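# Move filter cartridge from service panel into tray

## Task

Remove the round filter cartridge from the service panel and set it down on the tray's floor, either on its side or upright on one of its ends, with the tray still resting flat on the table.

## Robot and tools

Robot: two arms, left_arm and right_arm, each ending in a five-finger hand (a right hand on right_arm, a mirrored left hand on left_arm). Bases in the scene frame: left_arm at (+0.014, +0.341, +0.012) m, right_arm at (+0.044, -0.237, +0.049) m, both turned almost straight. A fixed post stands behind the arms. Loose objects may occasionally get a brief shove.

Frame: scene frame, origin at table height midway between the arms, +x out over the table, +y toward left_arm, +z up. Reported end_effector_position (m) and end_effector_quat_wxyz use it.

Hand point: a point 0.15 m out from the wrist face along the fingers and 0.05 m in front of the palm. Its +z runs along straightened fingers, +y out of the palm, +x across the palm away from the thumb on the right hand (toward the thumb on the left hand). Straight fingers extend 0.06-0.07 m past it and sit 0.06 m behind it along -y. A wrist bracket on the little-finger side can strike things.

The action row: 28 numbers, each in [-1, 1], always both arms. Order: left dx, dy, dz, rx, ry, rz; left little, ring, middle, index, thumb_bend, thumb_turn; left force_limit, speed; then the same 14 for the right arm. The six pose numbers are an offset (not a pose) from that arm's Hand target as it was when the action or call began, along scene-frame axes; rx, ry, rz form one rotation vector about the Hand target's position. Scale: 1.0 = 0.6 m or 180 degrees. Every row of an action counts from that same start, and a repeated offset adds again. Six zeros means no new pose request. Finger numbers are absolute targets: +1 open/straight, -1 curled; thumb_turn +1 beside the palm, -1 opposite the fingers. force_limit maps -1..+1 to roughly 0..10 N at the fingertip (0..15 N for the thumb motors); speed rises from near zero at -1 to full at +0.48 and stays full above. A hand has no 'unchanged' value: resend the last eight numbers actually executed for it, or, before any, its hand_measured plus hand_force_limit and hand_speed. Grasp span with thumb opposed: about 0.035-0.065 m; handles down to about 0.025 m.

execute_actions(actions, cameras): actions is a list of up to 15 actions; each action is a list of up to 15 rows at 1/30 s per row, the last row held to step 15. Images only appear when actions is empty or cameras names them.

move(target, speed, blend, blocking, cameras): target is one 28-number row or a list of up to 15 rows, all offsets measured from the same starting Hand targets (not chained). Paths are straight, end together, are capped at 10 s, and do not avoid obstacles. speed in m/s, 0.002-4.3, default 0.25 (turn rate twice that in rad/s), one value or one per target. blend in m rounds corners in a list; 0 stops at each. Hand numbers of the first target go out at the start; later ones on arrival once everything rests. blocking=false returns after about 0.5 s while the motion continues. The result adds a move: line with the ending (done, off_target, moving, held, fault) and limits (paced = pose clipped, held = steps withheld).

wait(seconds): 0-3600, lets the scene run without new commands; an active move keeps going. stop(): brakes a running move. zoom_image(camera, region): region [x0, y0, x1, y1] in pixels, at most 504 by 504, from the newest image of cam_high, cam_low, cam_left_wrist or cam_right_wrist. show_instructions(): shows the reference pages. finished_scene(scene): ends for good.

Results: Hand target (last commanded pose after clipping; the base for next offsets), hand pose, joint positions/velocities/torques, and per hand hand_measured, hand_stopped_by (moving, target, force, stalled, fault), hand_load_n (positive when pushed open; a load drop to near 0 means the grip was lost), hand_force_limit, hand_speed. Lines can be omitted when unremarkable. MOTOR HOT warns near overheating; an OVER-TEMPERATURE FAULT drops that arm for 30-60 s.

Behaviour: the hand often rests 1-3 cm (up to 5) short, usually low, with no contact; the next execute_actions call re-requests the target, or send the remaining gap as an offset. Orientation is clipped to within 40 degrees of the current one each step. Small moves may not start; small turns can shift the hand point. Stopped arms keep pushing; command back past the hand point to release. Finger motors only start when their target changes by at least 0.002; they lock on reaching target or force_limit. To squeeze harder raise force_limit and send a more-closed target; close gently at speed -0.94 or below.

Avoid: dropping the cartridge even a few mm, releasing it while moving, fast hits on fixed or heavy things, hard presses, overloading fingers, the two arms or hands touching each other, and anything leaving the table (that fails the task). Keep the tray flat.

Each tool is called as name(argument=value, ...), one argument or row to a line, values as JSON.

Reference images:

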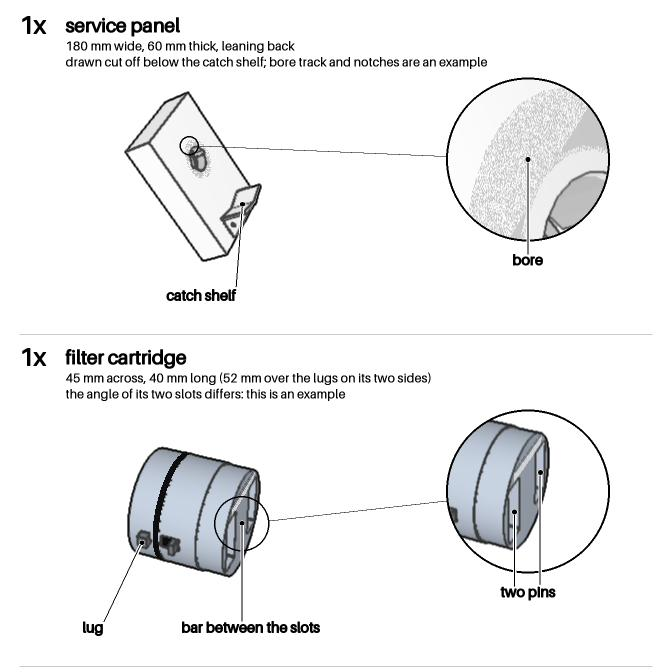

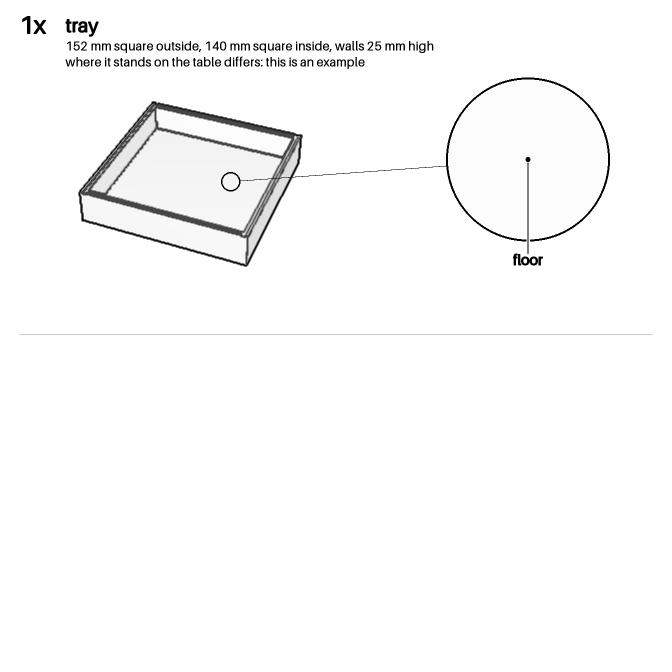

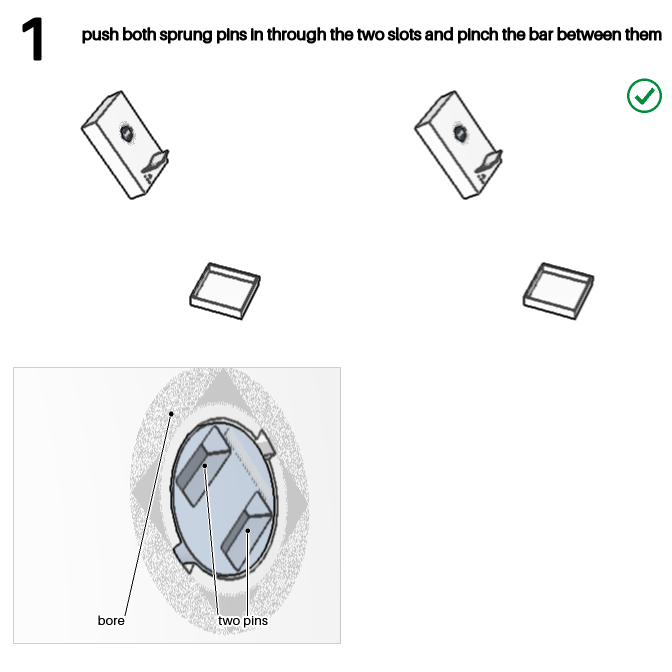

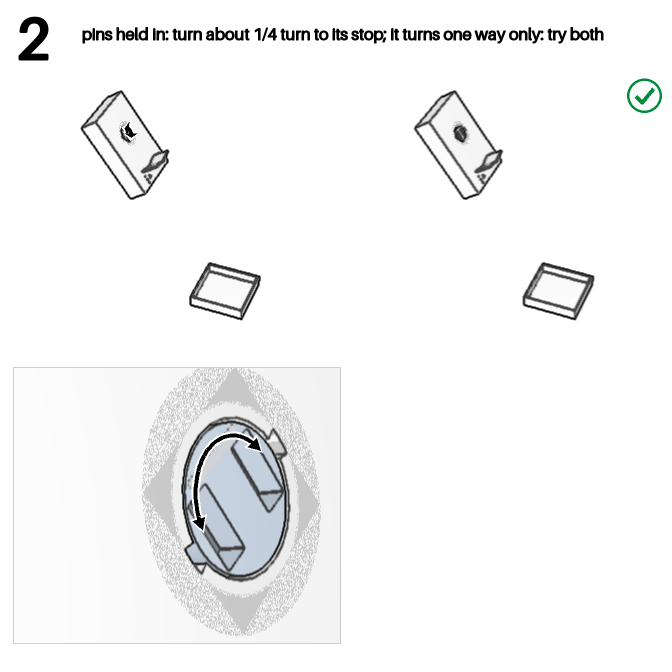

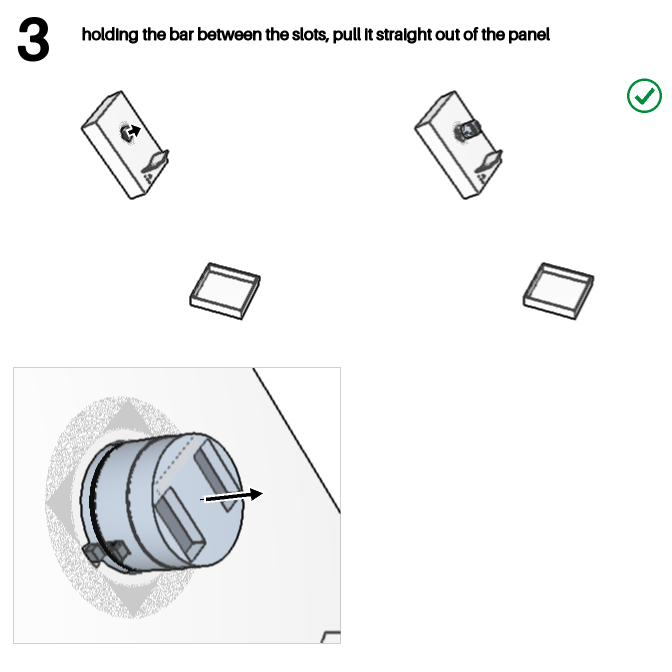

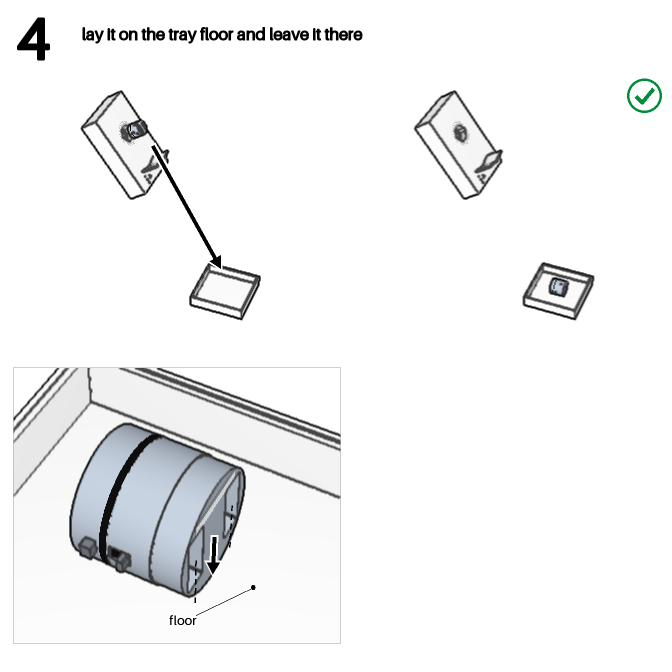

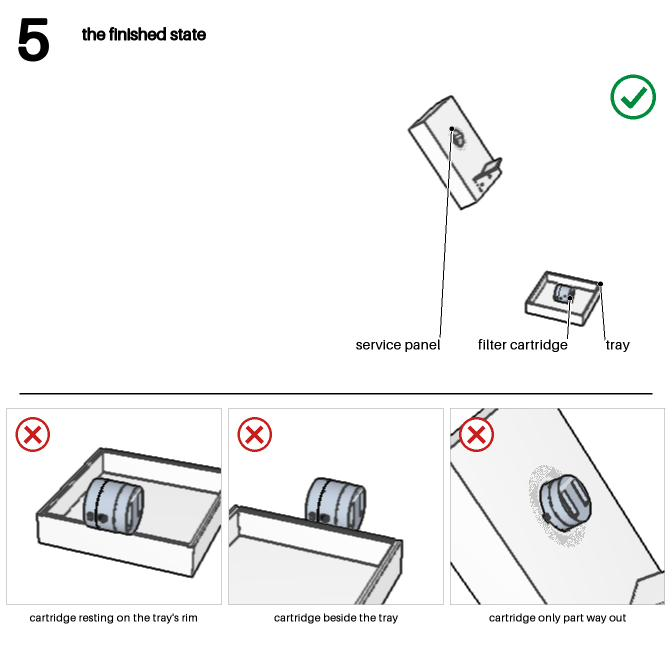

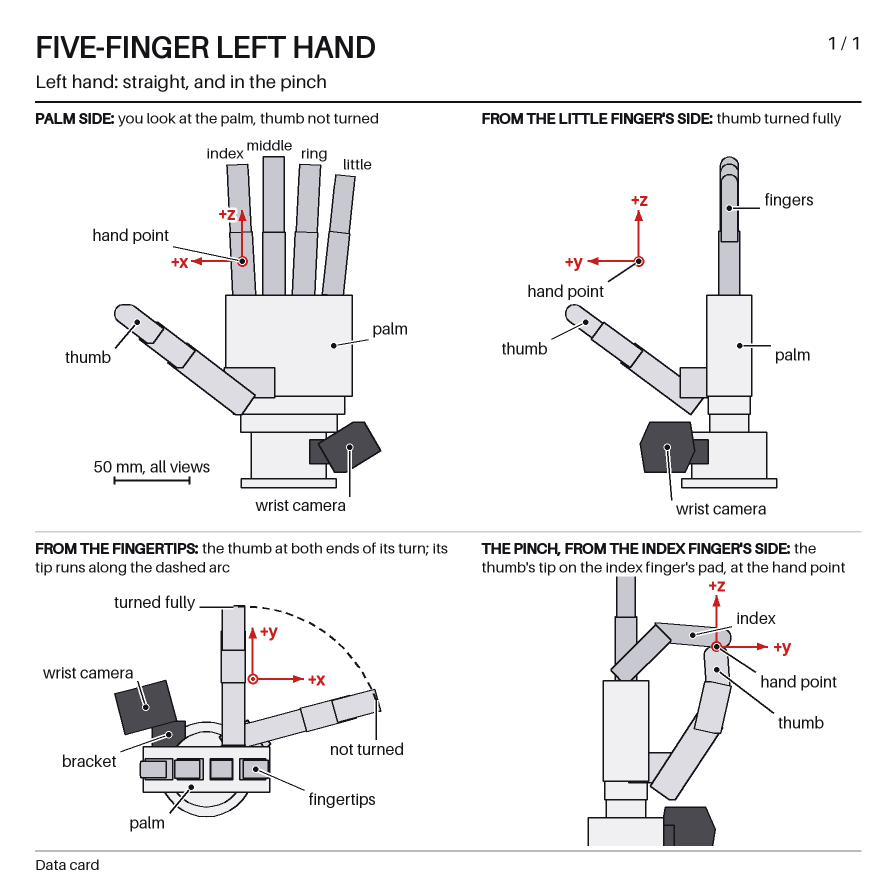

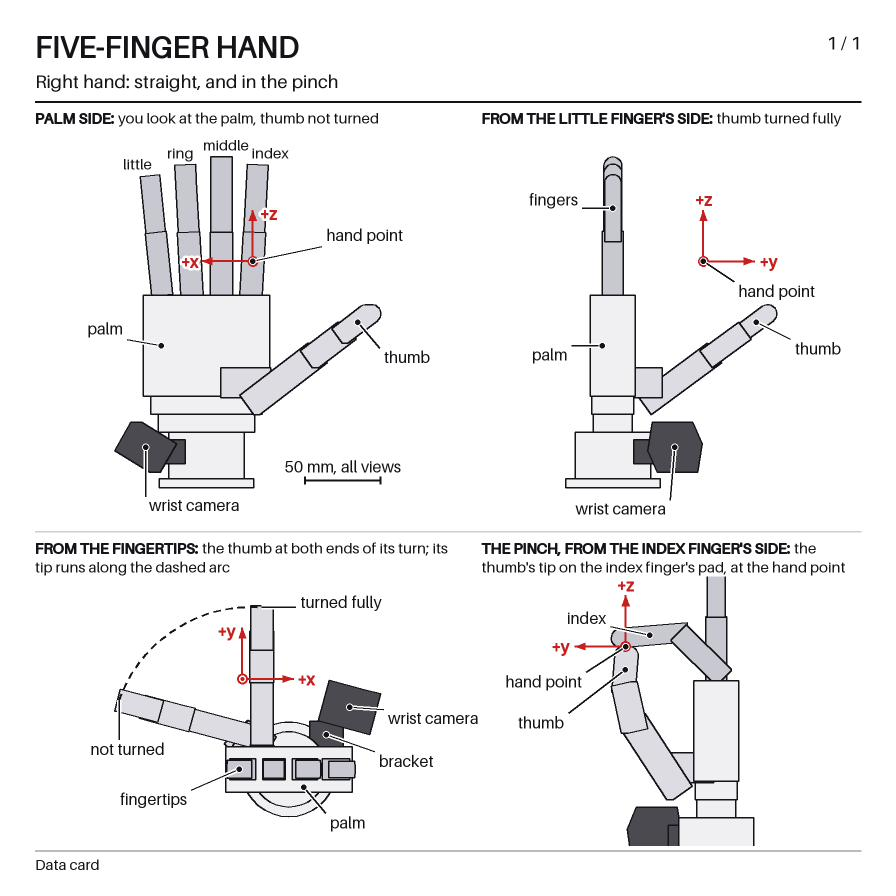

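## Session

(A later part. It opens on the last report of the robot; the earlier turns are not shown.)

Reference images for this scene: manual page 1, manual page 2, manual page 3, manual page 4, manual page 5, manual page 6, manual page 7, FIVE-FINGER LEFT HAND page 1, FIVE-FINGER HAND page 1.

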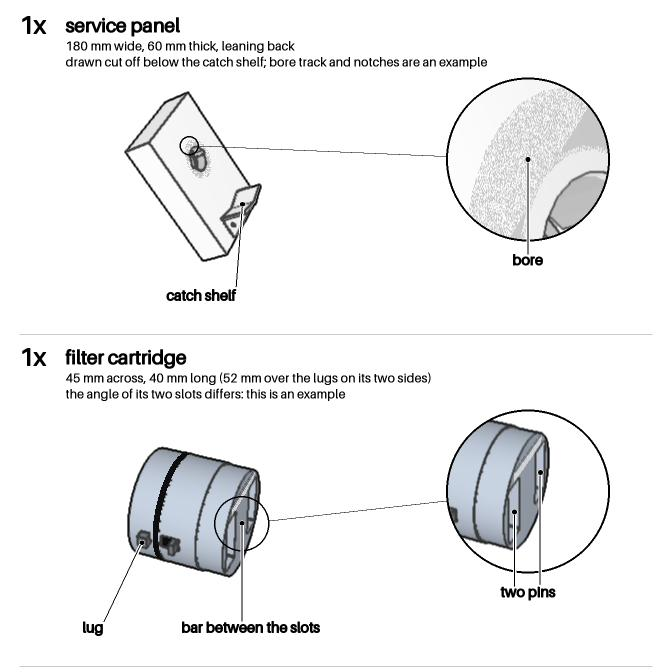

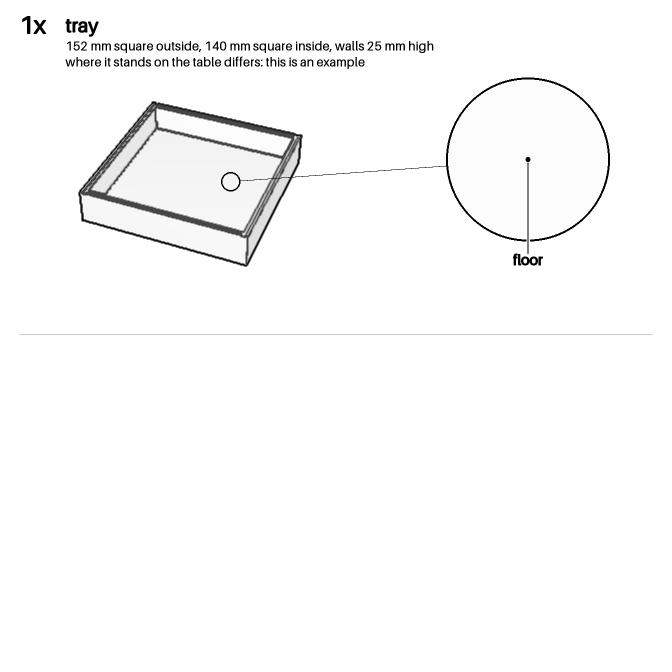

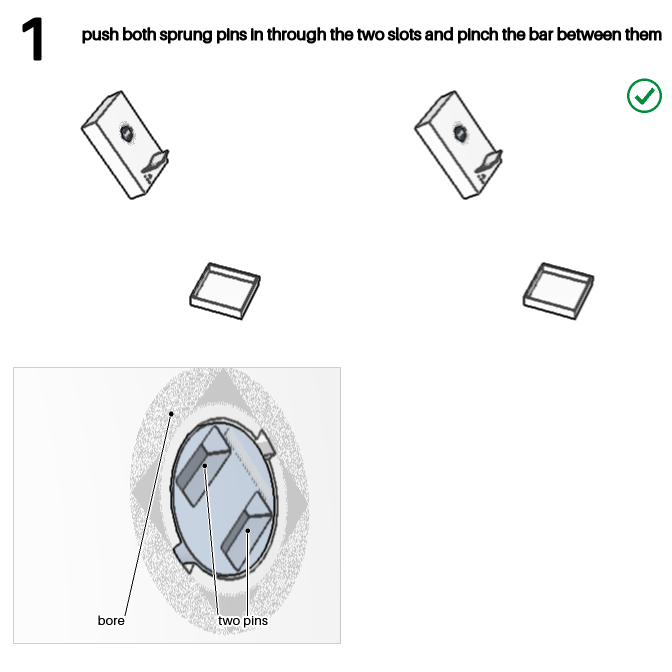

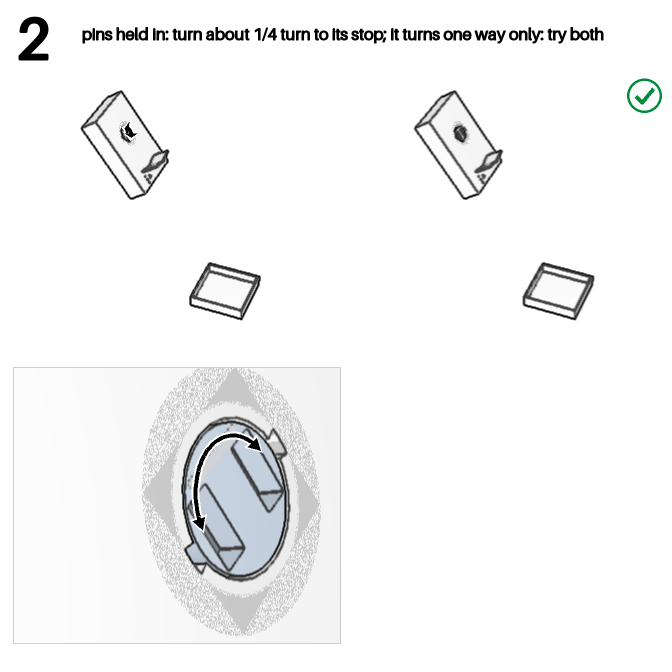

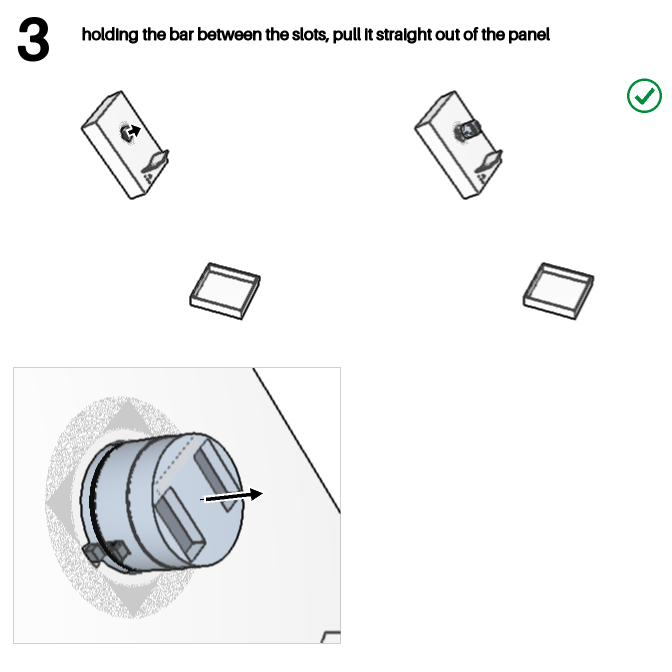

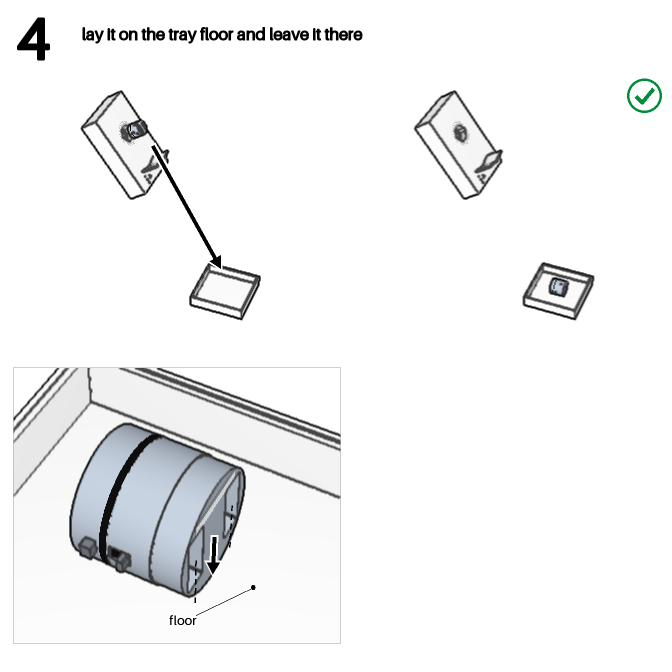

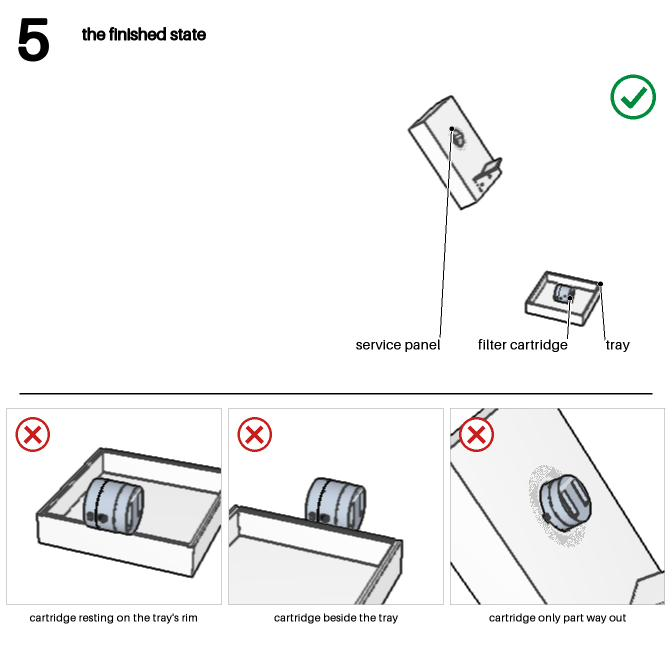

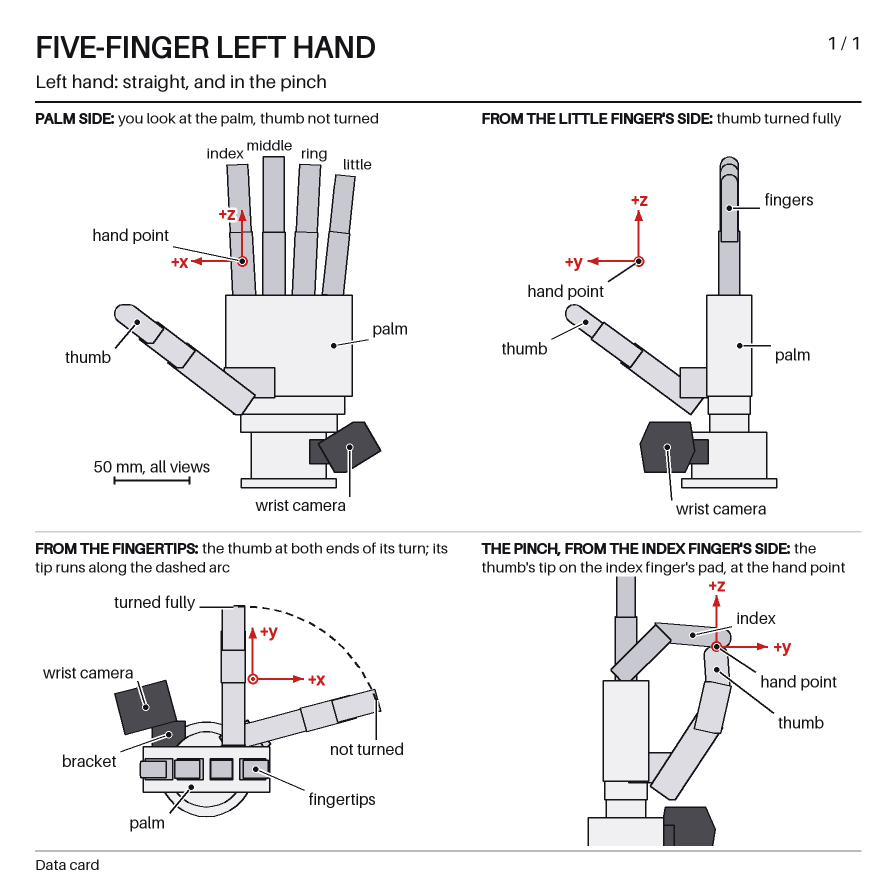

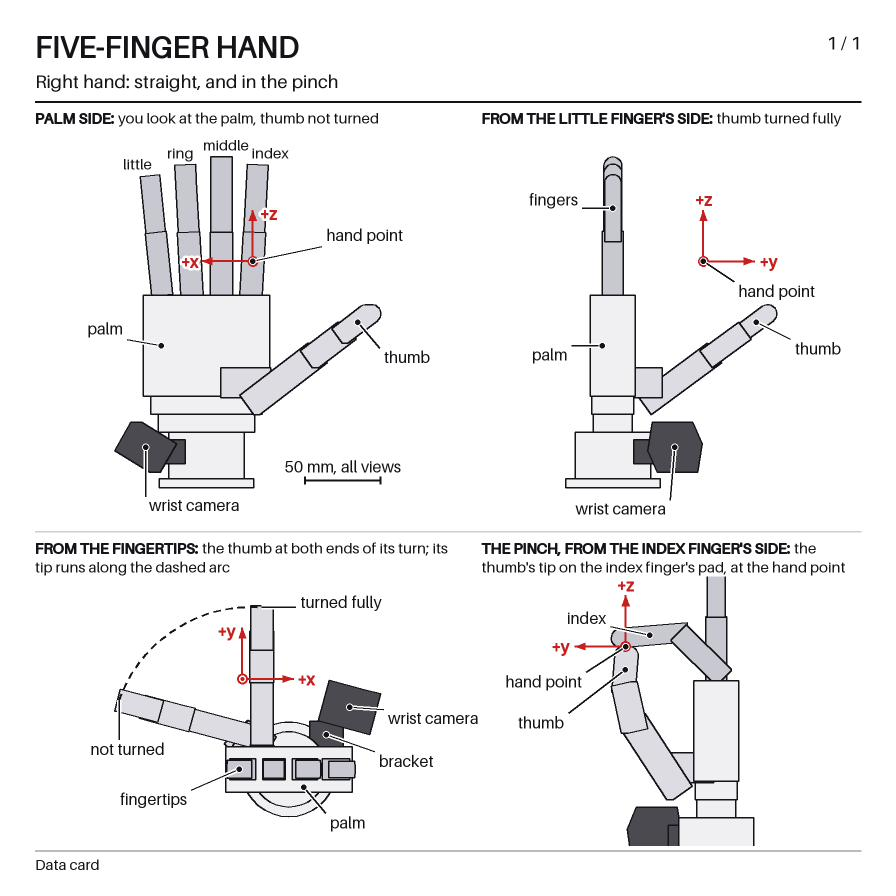

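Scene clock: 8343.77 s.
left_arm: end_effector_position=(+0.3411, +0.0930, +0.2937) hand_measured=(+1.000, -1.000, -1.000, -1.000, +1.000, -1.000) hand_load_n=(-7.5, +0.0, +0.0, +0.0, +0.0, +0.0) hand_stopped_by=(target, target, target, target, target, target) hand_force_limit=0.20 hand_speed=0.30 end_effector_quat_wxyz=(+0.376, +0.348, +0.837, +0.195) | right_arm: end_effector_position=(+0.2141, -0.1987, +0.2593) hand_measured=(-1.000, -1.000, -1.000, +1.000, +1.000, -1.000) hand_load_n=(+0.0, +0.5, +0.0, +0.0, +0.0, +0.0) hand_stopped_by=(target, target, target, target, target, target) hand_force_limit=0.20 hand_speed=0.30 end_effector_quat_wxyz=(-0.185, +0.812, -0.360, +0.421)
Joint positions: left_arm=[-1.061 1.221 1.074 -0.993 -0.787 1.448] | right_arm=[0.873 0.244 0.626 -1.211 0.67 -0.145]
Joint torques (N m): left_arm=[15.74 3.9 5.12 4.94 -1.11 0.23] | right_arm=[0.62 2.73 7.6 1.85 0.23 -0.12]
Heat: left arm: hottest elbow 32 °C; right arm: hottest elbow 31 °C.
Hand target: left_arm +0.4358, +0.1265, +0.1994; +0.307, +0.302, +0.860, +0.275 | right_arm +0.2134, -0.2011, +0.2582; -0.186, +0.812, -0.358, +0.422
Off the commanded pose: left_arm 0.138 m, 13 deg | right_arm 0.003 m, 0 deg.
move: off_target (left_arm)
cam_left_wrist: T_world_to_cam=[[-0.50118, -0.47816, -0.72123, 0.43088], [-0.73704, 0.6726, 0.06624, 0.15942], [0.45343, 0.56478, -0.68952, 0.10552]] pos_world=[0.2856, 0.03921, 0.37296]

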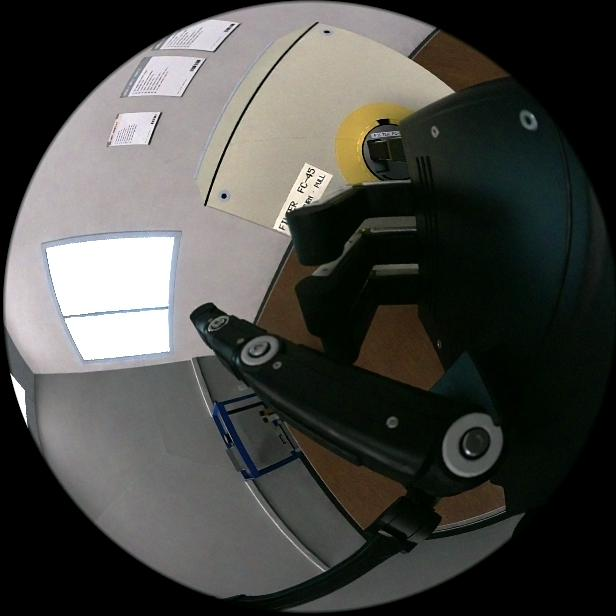

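move(
  target=[
    [0.0145,-0.0313,0.0211,0,0,0,1,-1,-1,-1,1,-1,0.2,0.3,0,0,0,0,0,0,-1,-1,-1,1,1,-1,0.2,0.3],
    [0.0756,-0.0271,-0.0248,0.0137,0.0073,0.0199,1,-1,-1,-1,1,-1,0.2,0.3,0,0,0,0,0,0,-1,-1,-1,1,1,-1,0.2,0.3],
  ],
  speed=0.06,
  cameras=["cam_left_wrist"],
)

zoom_image(
  camera="cam_left_wrist",
  region=[360, 125, 396, 161],
)

zoom_image(
  camera="cam_left_wrist",
  region=[365, 145, 395, 175],
)

Scene clock: 8375.10 s.
left_arm: end_effector_position=(+0.3411, +0.0914, +0.2942) hand_measured=(+1.000, -1.000, -1.000, -1.000, +1.000, -1.000) hand_load_n=(-10.5, +0.0, +0.0, +0.5, +0.0, +0.0) hand_stopped_by=(target, target, target, target, target, target) hand_force_limit=0.20 hand_speed=0.30 end_effector_quat_wxyz=(+0.367, +0.343, +0.841, +0.199) | right_arm: end_effector_position=(+0.2141, -0.1987, +0.2593) hand_measured=(-1.000, -1.000, -1.000, +1.000, +1.000, -1.000) hand_load_n=(+0.0, +0.0, +0.0, +0.0, +0.0, +0.0) hand_stopped_by=(target, target, target, target, target, target) hand_force_limit=0.20 hand_speed=0.30 end_effector_quat_wxyz=(-0.185, +0.812, -0.360, +0.421)
Joint positions: left_arm=[-1.061 1.241 1.098 -1.028 -0.787 1.422] | right_arm=[0.873 0.244 0.626 -1.211 0.67 -0.145]
Joint torques (N m): left_arm=[18.55 9.7 9.47 4.86 -1.52 0.2] | right_arm=[0.62 2.73 7.58 1.88 0.22 -0.12]
Heat: left arm: hottest elbow 29 °C; right arm: hottest elbow 31 °C.
Hand target: left_arm +0.4811, +0.1103, +0.1844; +0.282, +0.285, +0.866, +0.299 | right_arm +0.2134, -0.2011, +0.2582; -0.186, +0.812, -0.358, +0.422
Off the commanded pose: left_arm 0.179 m, 17 deg | right_arm 0.003 m, 0 deg.
move: off_target (left_arm)
cam_left_wrist: T_world_to_cam=[[-0.50228, -0.48045, -0.71894, 0.43033], [-0.74709, 0.65977, 0.08104, 0.1608], [0.4354, 0.57782, -0.69033, 0.11186]] pos_world=[0.28757, 0.03602, 0.37357]

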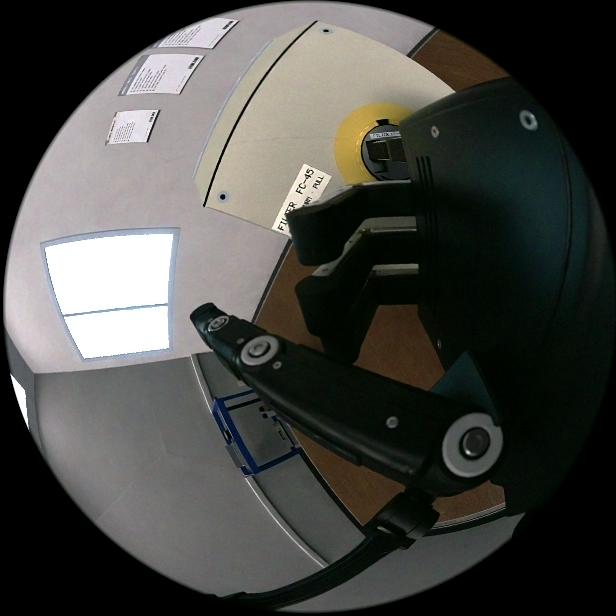

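Scaled by 14.000 from the camera's image (finer frame: 880x880).

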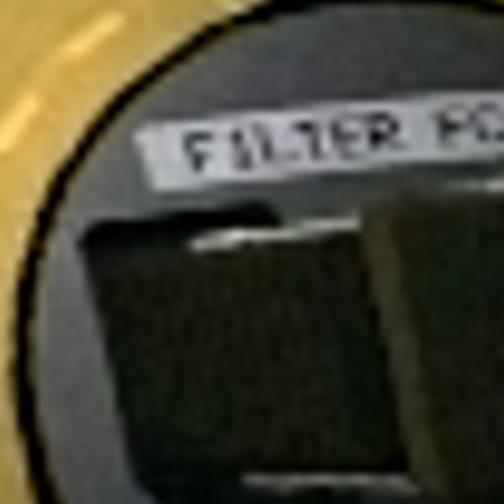

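Scaled by 16.800 from the camera's image (finer frame: 880x880).

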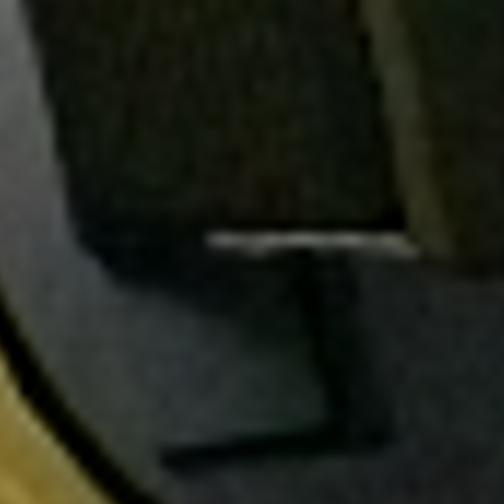

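move(
  target=[
    [-0.1344,-0.0134,0.097,-0.0365,-0.0195,-0.0531,1,-1,-1,-1,1,-1,0.2,0.3,0,0,0,0,0,0,-1,-1,-1,1,1,-1,0.2,0.3],
    [-0.2507,-0.0055,0.186,-0.0502,-0.0268,-0.073,1,-1,-1,-1,1,-1,0.2,0.3,0,0,0,0,0,0,-1,-1,-1,1,1,-1,0.2,0.3],
  ],
  speed=0.08,
)

Scene clock: 8406.53 s.
left_arm: end_effector_position=(+0.3369, +0.0982, +0.3001) hand_measured=(+1.000, -1.000, -1.000, -1.000, +1.000, -1.000) hand_load_n=(+0.0, +0.0, +0.0, +0.0, +0.0, +0.0) hand_stopped_by=(target, target, target, target, target, target) hand_force_limit=0.20 hand_speed=0.30 end_effector_quat_wxyz=(+0.386, +0.339, +0.836, +0.192) | right_arm: end_effector_position=(+0.2141, -0.1987, +0.2593) hand_measured=(-1.000, -1.000, -1.000, +1.000, +1.000, -1.000) hand_load_n=(+0.0, +0.0, +0.0, +0.0, +0.0, +0.0) hand_stopped_by=(target, target, target, target, target, target) hand_force_limit=0.20 hand_speed=0.30 end_effector_quat_wxyz=(-0.185, +0.812, -0.360, +0.421)
Joint positions: left_arm=[-1.067 1.195 1.064 -0.992 -0.801 1.434] | right_arm=[0.873 0.244 0.626 -1.211 0.67 -0.145]
Joint torques (N m): left_arm=[0.85 -8.76 9.42 -0.94 -1.24 -0.04] | right_arm=[0.56 2.84 7.57 1.85 0.22 -0.11]
Heat: left arm: hottest elbow 29 °C; right arm: hottest elbow 31 °C.
Hand target: left_arm +0.3308, +0.1071, +0.2960; +0.372, +0.346, +0.836, +0.208 | right_arm +0.2134, -0.2011, +0.2582; -0.186, +0.812, -0.358, +0.422
Off the commanded pose: left_arm 0.012 m, 3 deg | right_arm 0.003 m, 0 deg.
move: off_target (left_arm)

move(
  target=[
    [0,0,0,0,0,0,1,-1,-1,-1,1,-1,0.2,0.3,0,0,0,0,0,0,-1,-1,-1,1,1,-1,0.2,0.3],
  ],
  speed=0.05,
  cameras=["cam_left_wrist"],
)

zoom_image(
  camera="cam_left_wrist",
  region=[340, 110, 410, 180],
)

Scene clock: 8410.67 s.
left_arm: end_effector_position=(+0.3368, +0.0981, +0.3001) hand_measured=(+1.000, -1.000, -1.000, -1.000, +1.000, -1.000) hand_load_n=(+0.0, +0.0, +0.0, +0.0, -0.5, +0.0) hand_stopped_by=(target, target, target, target, target, target) hand_force_limit=0.20 hand_speed=0.30 end_effector_quat_wxyz=(+0.386, +0.339, +0.836, +0.192) | right_arm: end_effector_position=(+0.2141, -0.1987, +0.2593) hand_measured=(-1.000, -1.000, -1.000, +1.000, +1.000, -1.000) hand_load_n=(+0.0, +0.0, +0.0, +0.0, +0.0, +0.0) hand_stopped_by=(target, target, target, target, target, target) hand_force_limit=0.20 hand_speed=0.30 end_effector_quat_wxyz=(-0.185, +0.812, -0.360, +0.421)
Joint positions: left_arm=[-1.068 1.195 1.064 -0.992 -0.801 1.434] | right_arm=[0.873 0.244 0.626 -1.211 0.67 -0.145]
Joint torques (N m): left_arm=[0.85 -8.64 9.47 -0.94 -1.25 -0.03] | right_arm=[0.44 2.73 7.56 1.85 0.21 -0.12]
Heat: left arm: hottest elbow 29 °C; right arm: hottest elbow 31 °C.
Hand target: left_arm +0.3308, +0.1070, +0.2960; +0.372, +0.346, +0.836, +0.208 | right_arm +0.2134, -0.2011, +0.2582; -0.186, +0.812, -0.358, +0.422
Off the commanded pose: left_arm 0.012 m, 3 deg | right_arm 0.003 m, 0 deg.
move: done
cam_left_wrist: T_world_to_cam=[[-0.4828, -0.49595, -0.72176, 0.43147], [-0.74344, 0.66769, 0.0385, 0.16345], [0.46282, 0.55517, -0.69107, 0.10724]] pos_world=[0.2802, 0.04531, 0.37924]

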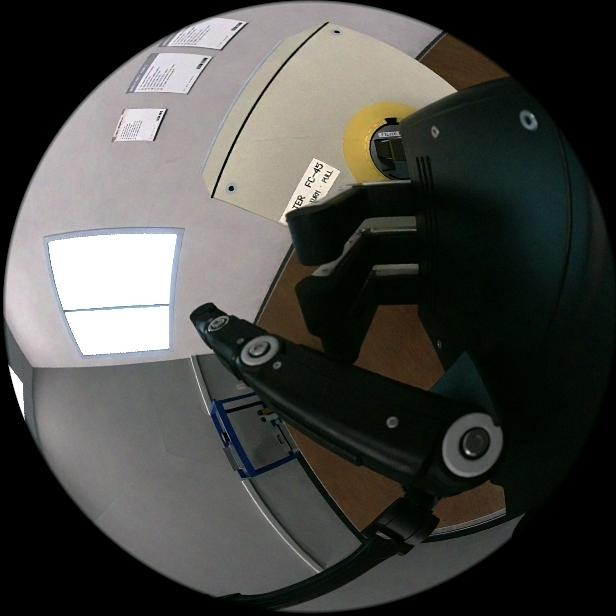

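Scaled by 7.200 from the camera's image (finer frame: 880x880).

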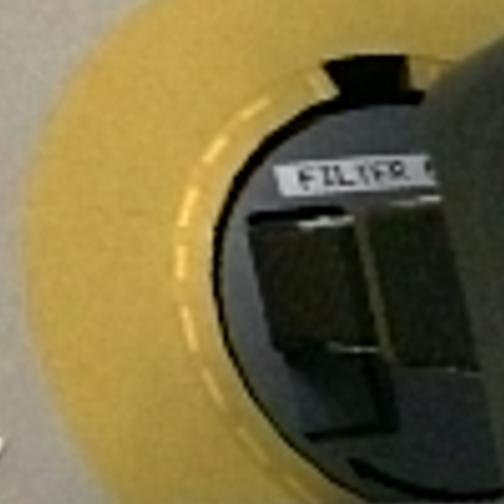

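move(
  target=[
    [-0.0205,0,0.0143,0,0,0,1,-1,-1,-1,1,-1,0.2,0.3,0,0,0,0,0,0,-1,-1,-1,1,1,-1,0.2,0.3],
  ],
  speed=0.05,
  cameras=["cam_left_wrist"],
)

zoom_image(
  camera="cam_left_wrist",
  region=[340, 110, 410, 180],
)

Scene clock: 8421.50 s.
left_arm: end_effector_position=(+0.3229, +0.1087, +0.3004) hand_measured=(+1.000, -1.000, -1.000, -1.000, +1.000, -1.000) hand_load_n=(+0.0, +0.0, +0.0, +0.0, +0.0, +0.0) hand_stopped_by=(target, target, target, target, target, target) hand_force_limit=0.20 hand_speed=0.30 end_effector_quat_wxyz=(+0.369, +0.344, +0.837, +0.211) | right_arm: end_effector_position=(+0.2141, -0.1987, +0.2593) hand_measured=(-1.000, -1.000, -1.000, +1.000, +1.000, -1.000) hand_load_n=(+0.0, +0.0, +0.0, -0.5, +0.0, +0.5) hand_stopped_by=(target, target, target, target, target, target) hand_force_limit=0.20 hand_speed=0.30 end_effector_quat_wxyz=(-0.185, +0.812, -0.360, +0.421)
Joint positions: left_arm=[-1.091 1.189 1.063 -1.084 -0.82 1.387] | right_arm=[0.873 0.244 0.626 -1.211 0.67 -0.145]
Joint torques (N m): left_arm=[0.15 -8.82 10.61 0.25 -0.97 0.01] | right_arm=[0.56 2.9 7.57 1.89 0.22 -0.11]
Heat: left arm: hottest elbow 29 °C; right arm: hottest elbow 31 °C.
Hand target: left_arm +0.3185, +0.1071, +0.3046; +0.372, +0.346, +0.836, +0.208 | right_arm +0.2134, -0.2011, +0.2582; -0.186, +0.812, -0.358, +0.422
Off the commanded pose: left_arm 0.006 m, 1 deg | right_arm 0.003 m, 0 deg.
move: done
cam_left_wrist: T_world_to_cam=[[-0.48992, -0.46752, -0.7358, 0.43364], [-0.75129, 0.65456, 0.08433, 0.13616], [0.4422, 0.59411, -0.67193, 0.10466]] pos_world=[0.26847, 0.05143, 0.37792]

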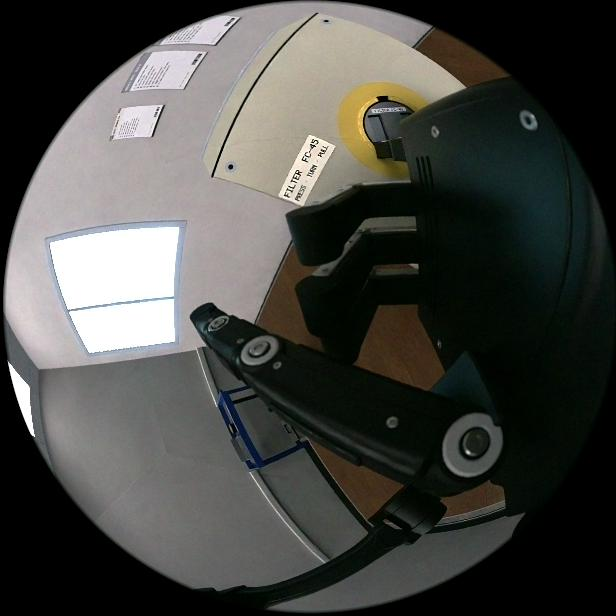

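Scaled by 7.200 from the camera's image (finer frame: 880x880).

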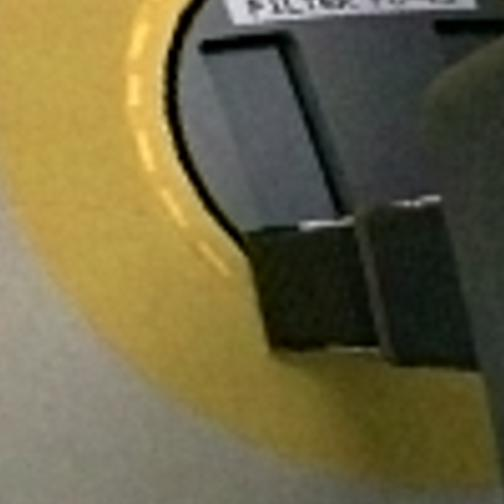

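move(
  target=[
    [0.0345,-0.0113,-0.0213,0,0,0,1,-1,-1,-1,1,-1,0.2,0.3,0,0,0,0,0,0,-1,-1,-1,1,1,-1,0.2,0.3],
    [0.0508,-0.0113,-0.0328,0,0,0,1,-1,-1,-1,1,-1,0.2,0.3,0,0,0,0,0,0,-1,-1,-1,1,1,-1,0.2,0.3],
  ],
  speed=[0.1,0.04],
  cameras=["cam_left_wrist"],
)

zoom_image(
  camera="cam_left_wrist",
  region=[340, 110, 410, 180],
)

Scene clock: 8433.83 s.
left_arm: end_effector_position=(+0.3345, +0.0986, +0.2986) hand_measured=(+1.000, -1.000, -1.000, -1.000, +1.000, -1.000) hand_load_n=(-1.0, +0.0, +0.0, +0.0, +0.0, +0.0) hand_stopped_by=(target, target, target, target, target, target) hand_force_limit=0.20 hand_speed=0.30 end_effector_quat_wxyz=(+0.377, +0.354, +0.832, +0.200) | right_arm: end_effector_position=(+0.2141, -0.1987, +0.2593) hand_measured=(-1.000, -1.000, -1.000, +1.000, +1.000, -1.000) hand_load_n=(+0.0, +0.5, +0.0, +0.0, +0.0, +0.5) hand_stopped_by=(target, target, target, target, target, target) hand_force_limit=0.20 hand_speed=0.30 end_effector_quat_wxyz=(-0.185, +0.812, -0.360, +0.421)
Joint positions: left_arm=[-1.073 1.197 1.061 -1.011 -0.799 1.452] | right_arm=[0.873 0.244 0.626 -1.211 0.67 -0.145]
Joint torques (N m): left_arm=[3.84 -6.3 9.37 2.63 -0.75 0.22] | right_arm=[0.73 2.9 7.57 1.87 0.21 -0.12]
Heat: left arm: hottest elbow 30 °C; right arm: hottest elbow 31 °C.
Hand target: left_arm +0.3490, +0.1004, +0.2849; +0.372, +0.346, +0.836, +0.208 | right_arm +0.2134, -0.2011, +0.2582; -0.186, +0.812, -0.358, +0.422
Off the commanded pose: left_arm 0.020 m, 2 deg | right_arm 0.003 m, 0 deg.
move: off_target (left_arm)
cam_left_wrist: T_world_to_cam=[[-0.50072, -0.46361, -0.73099, 0.43506], [-0.73062, 0.67922, 0.06968, 0.14671], [0.4642, 0.56897, -0.67882, 0.10148]] pos_world=[0.27792, 0.04431, 0.37669]

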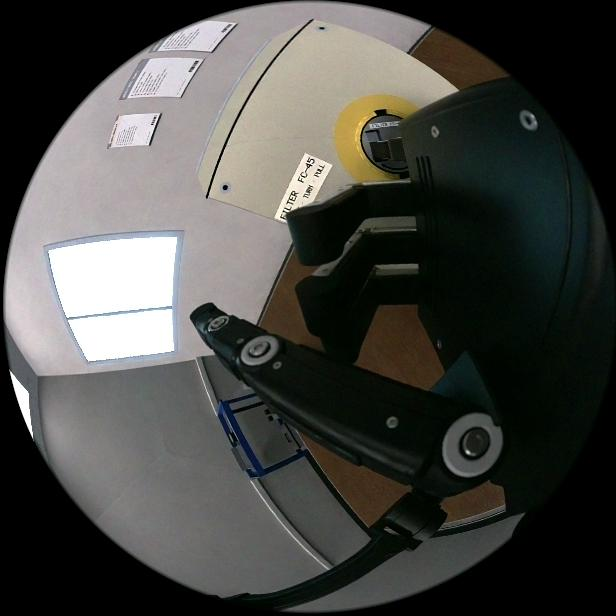

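Scaled by 7.200 from the camera's image (finer frame: 880x880).

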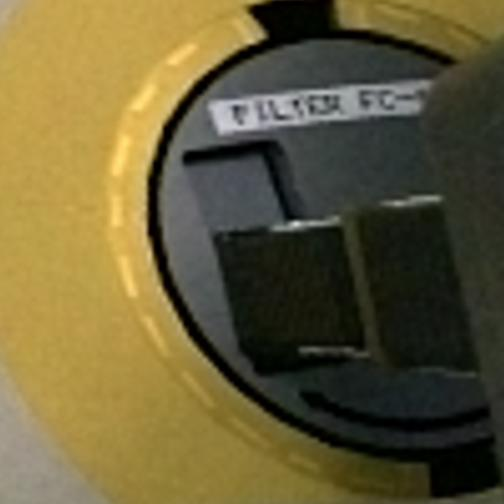

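move(
  target=[
    [-0.0082,0,0.0057,0,0,0,1,-1,-1,-1,1,-1,0.2,0.3,0,0,0,0,0,0,-1,-1,-1,1,1,-1,0.2,0.3],
    [-0.005,-0.0062,0.0103,0,0,0,1,-1,-1,-1,1,-1,0.2,0.3,0,0,0,0,0,0,-1,-1,-1,1,1,-1,0.2,0.3],
    [0.0032,-0.0062,0.0046,0,0,0,1,-1,-1,-1,1,-1,0.2,0.3,0,0,0,0,0,0,-1,-1,-1,1,1,-1,0.2,0.3],
    [0.1024,0.0,-0.0719,0.0228,0.0122,0.0332,1,-1,-1,-1,1,-1,0.2,0.3,0,0,0,0,0,0,-1,-1,-1,1,1,-1,0.2,0.3],
  ],
  speed=0.06,
  cameras=["cam_left_wrist"],
)

zoom_image(
  camera="cam_left_wrist",
  region=[340, 110, 410, 180],
)

Scene clock: 8502.60 s.
left_arm: end_effector_position=(+0.3381, +0.0974, +0.2943) hand_measured=(+1.000, -1.000, -1.000, -1.000, +1.000, -1.000) hand_load_n=(-2.5, +0.0, +0.0, +0.0, +0.0, +0.0) hand_stopped_by=(target, target, target, target, target, target) hand_force_limit=0.20 hand_speed=0.30 end_effector_quat_wxyz=(+0.373, +0.355, +0.833, +0.203) | right_arm: end_effector_position=(+0.2141, -0.1987, +0.2593) hand_measured=(-1.000, -1.000, -1.000, +1.000, +1.000, -1.000) hand_load_n=(+0.0, +0.0, +0.0, +0.0, +0.0, +0.0) hand_stopped_by=(target, target, target, target, target, target) hand_force_limit=0.20 hand_speed=0.30 end_effector_quat_wxyz=(-0.185, +0.812, -0.360, +0.421)
Joint positions: left_arm=[-1.066 1.211 1.062 -1.004 -0.796 1.458] | right_arm=[0.873 0.244 0.626 -1.211 0.67 -0.145]
Joint torques (N m): left_arm=[11.93 2.78 11.6 4.14 -0.75 0.22] | right_arm=[0.62 2.78 7.54 1.87 0.22 -0.12]
Heat: left arm: hottest elbow 29 °C; right arm: hottest elbow 31 °C.
Hand target: left_arm +0.4104, +0.1003, +0.2418; +0.332, +0.319, +0.852, +0.250 | right_arm +0.2134, -0.2011, +0.2582; -0.186, +0.812, -0.358, +0.422
Off the commanded pose: left_arm 0.089 m, 9 deg | right_arm 0.003 m, 0 deg.
move: off_target (left_arm)
cam_left_wrist: T_world_to_cam=[[-0.50389, -0.45809, -0.73229, 0.4341], [-0.73173, 0.67687, 0.08008, 0.14799], [0.45898, 0.57619, -0.67627, 0.09784]] pos_world=[0.28212, 0.04231, 0.3722]

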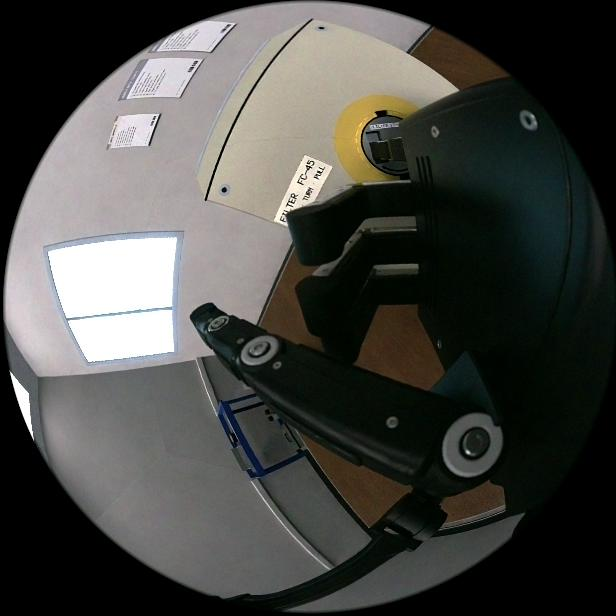

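Scaled by 7.200 from the camera's image (finer frame: 880x880).

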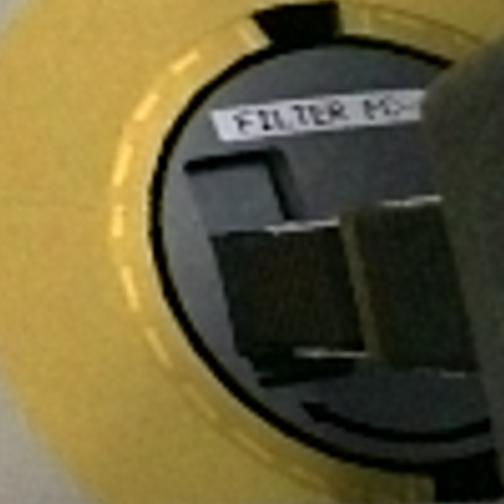

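zoom_image(
  camera="cam_left_wrist",
  region=[362, 126, 386, 150],
)

Scaled by 21.000 from the camera's image (finer frame: 880x880).

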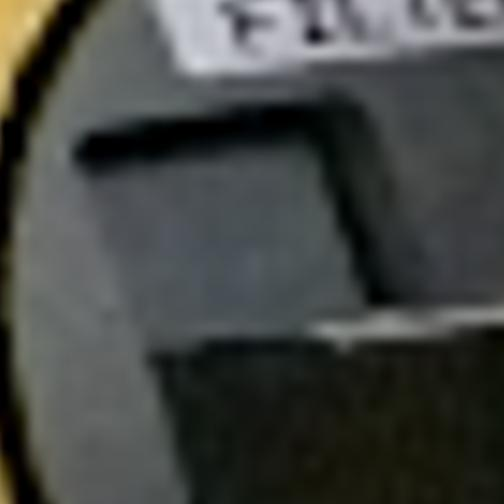

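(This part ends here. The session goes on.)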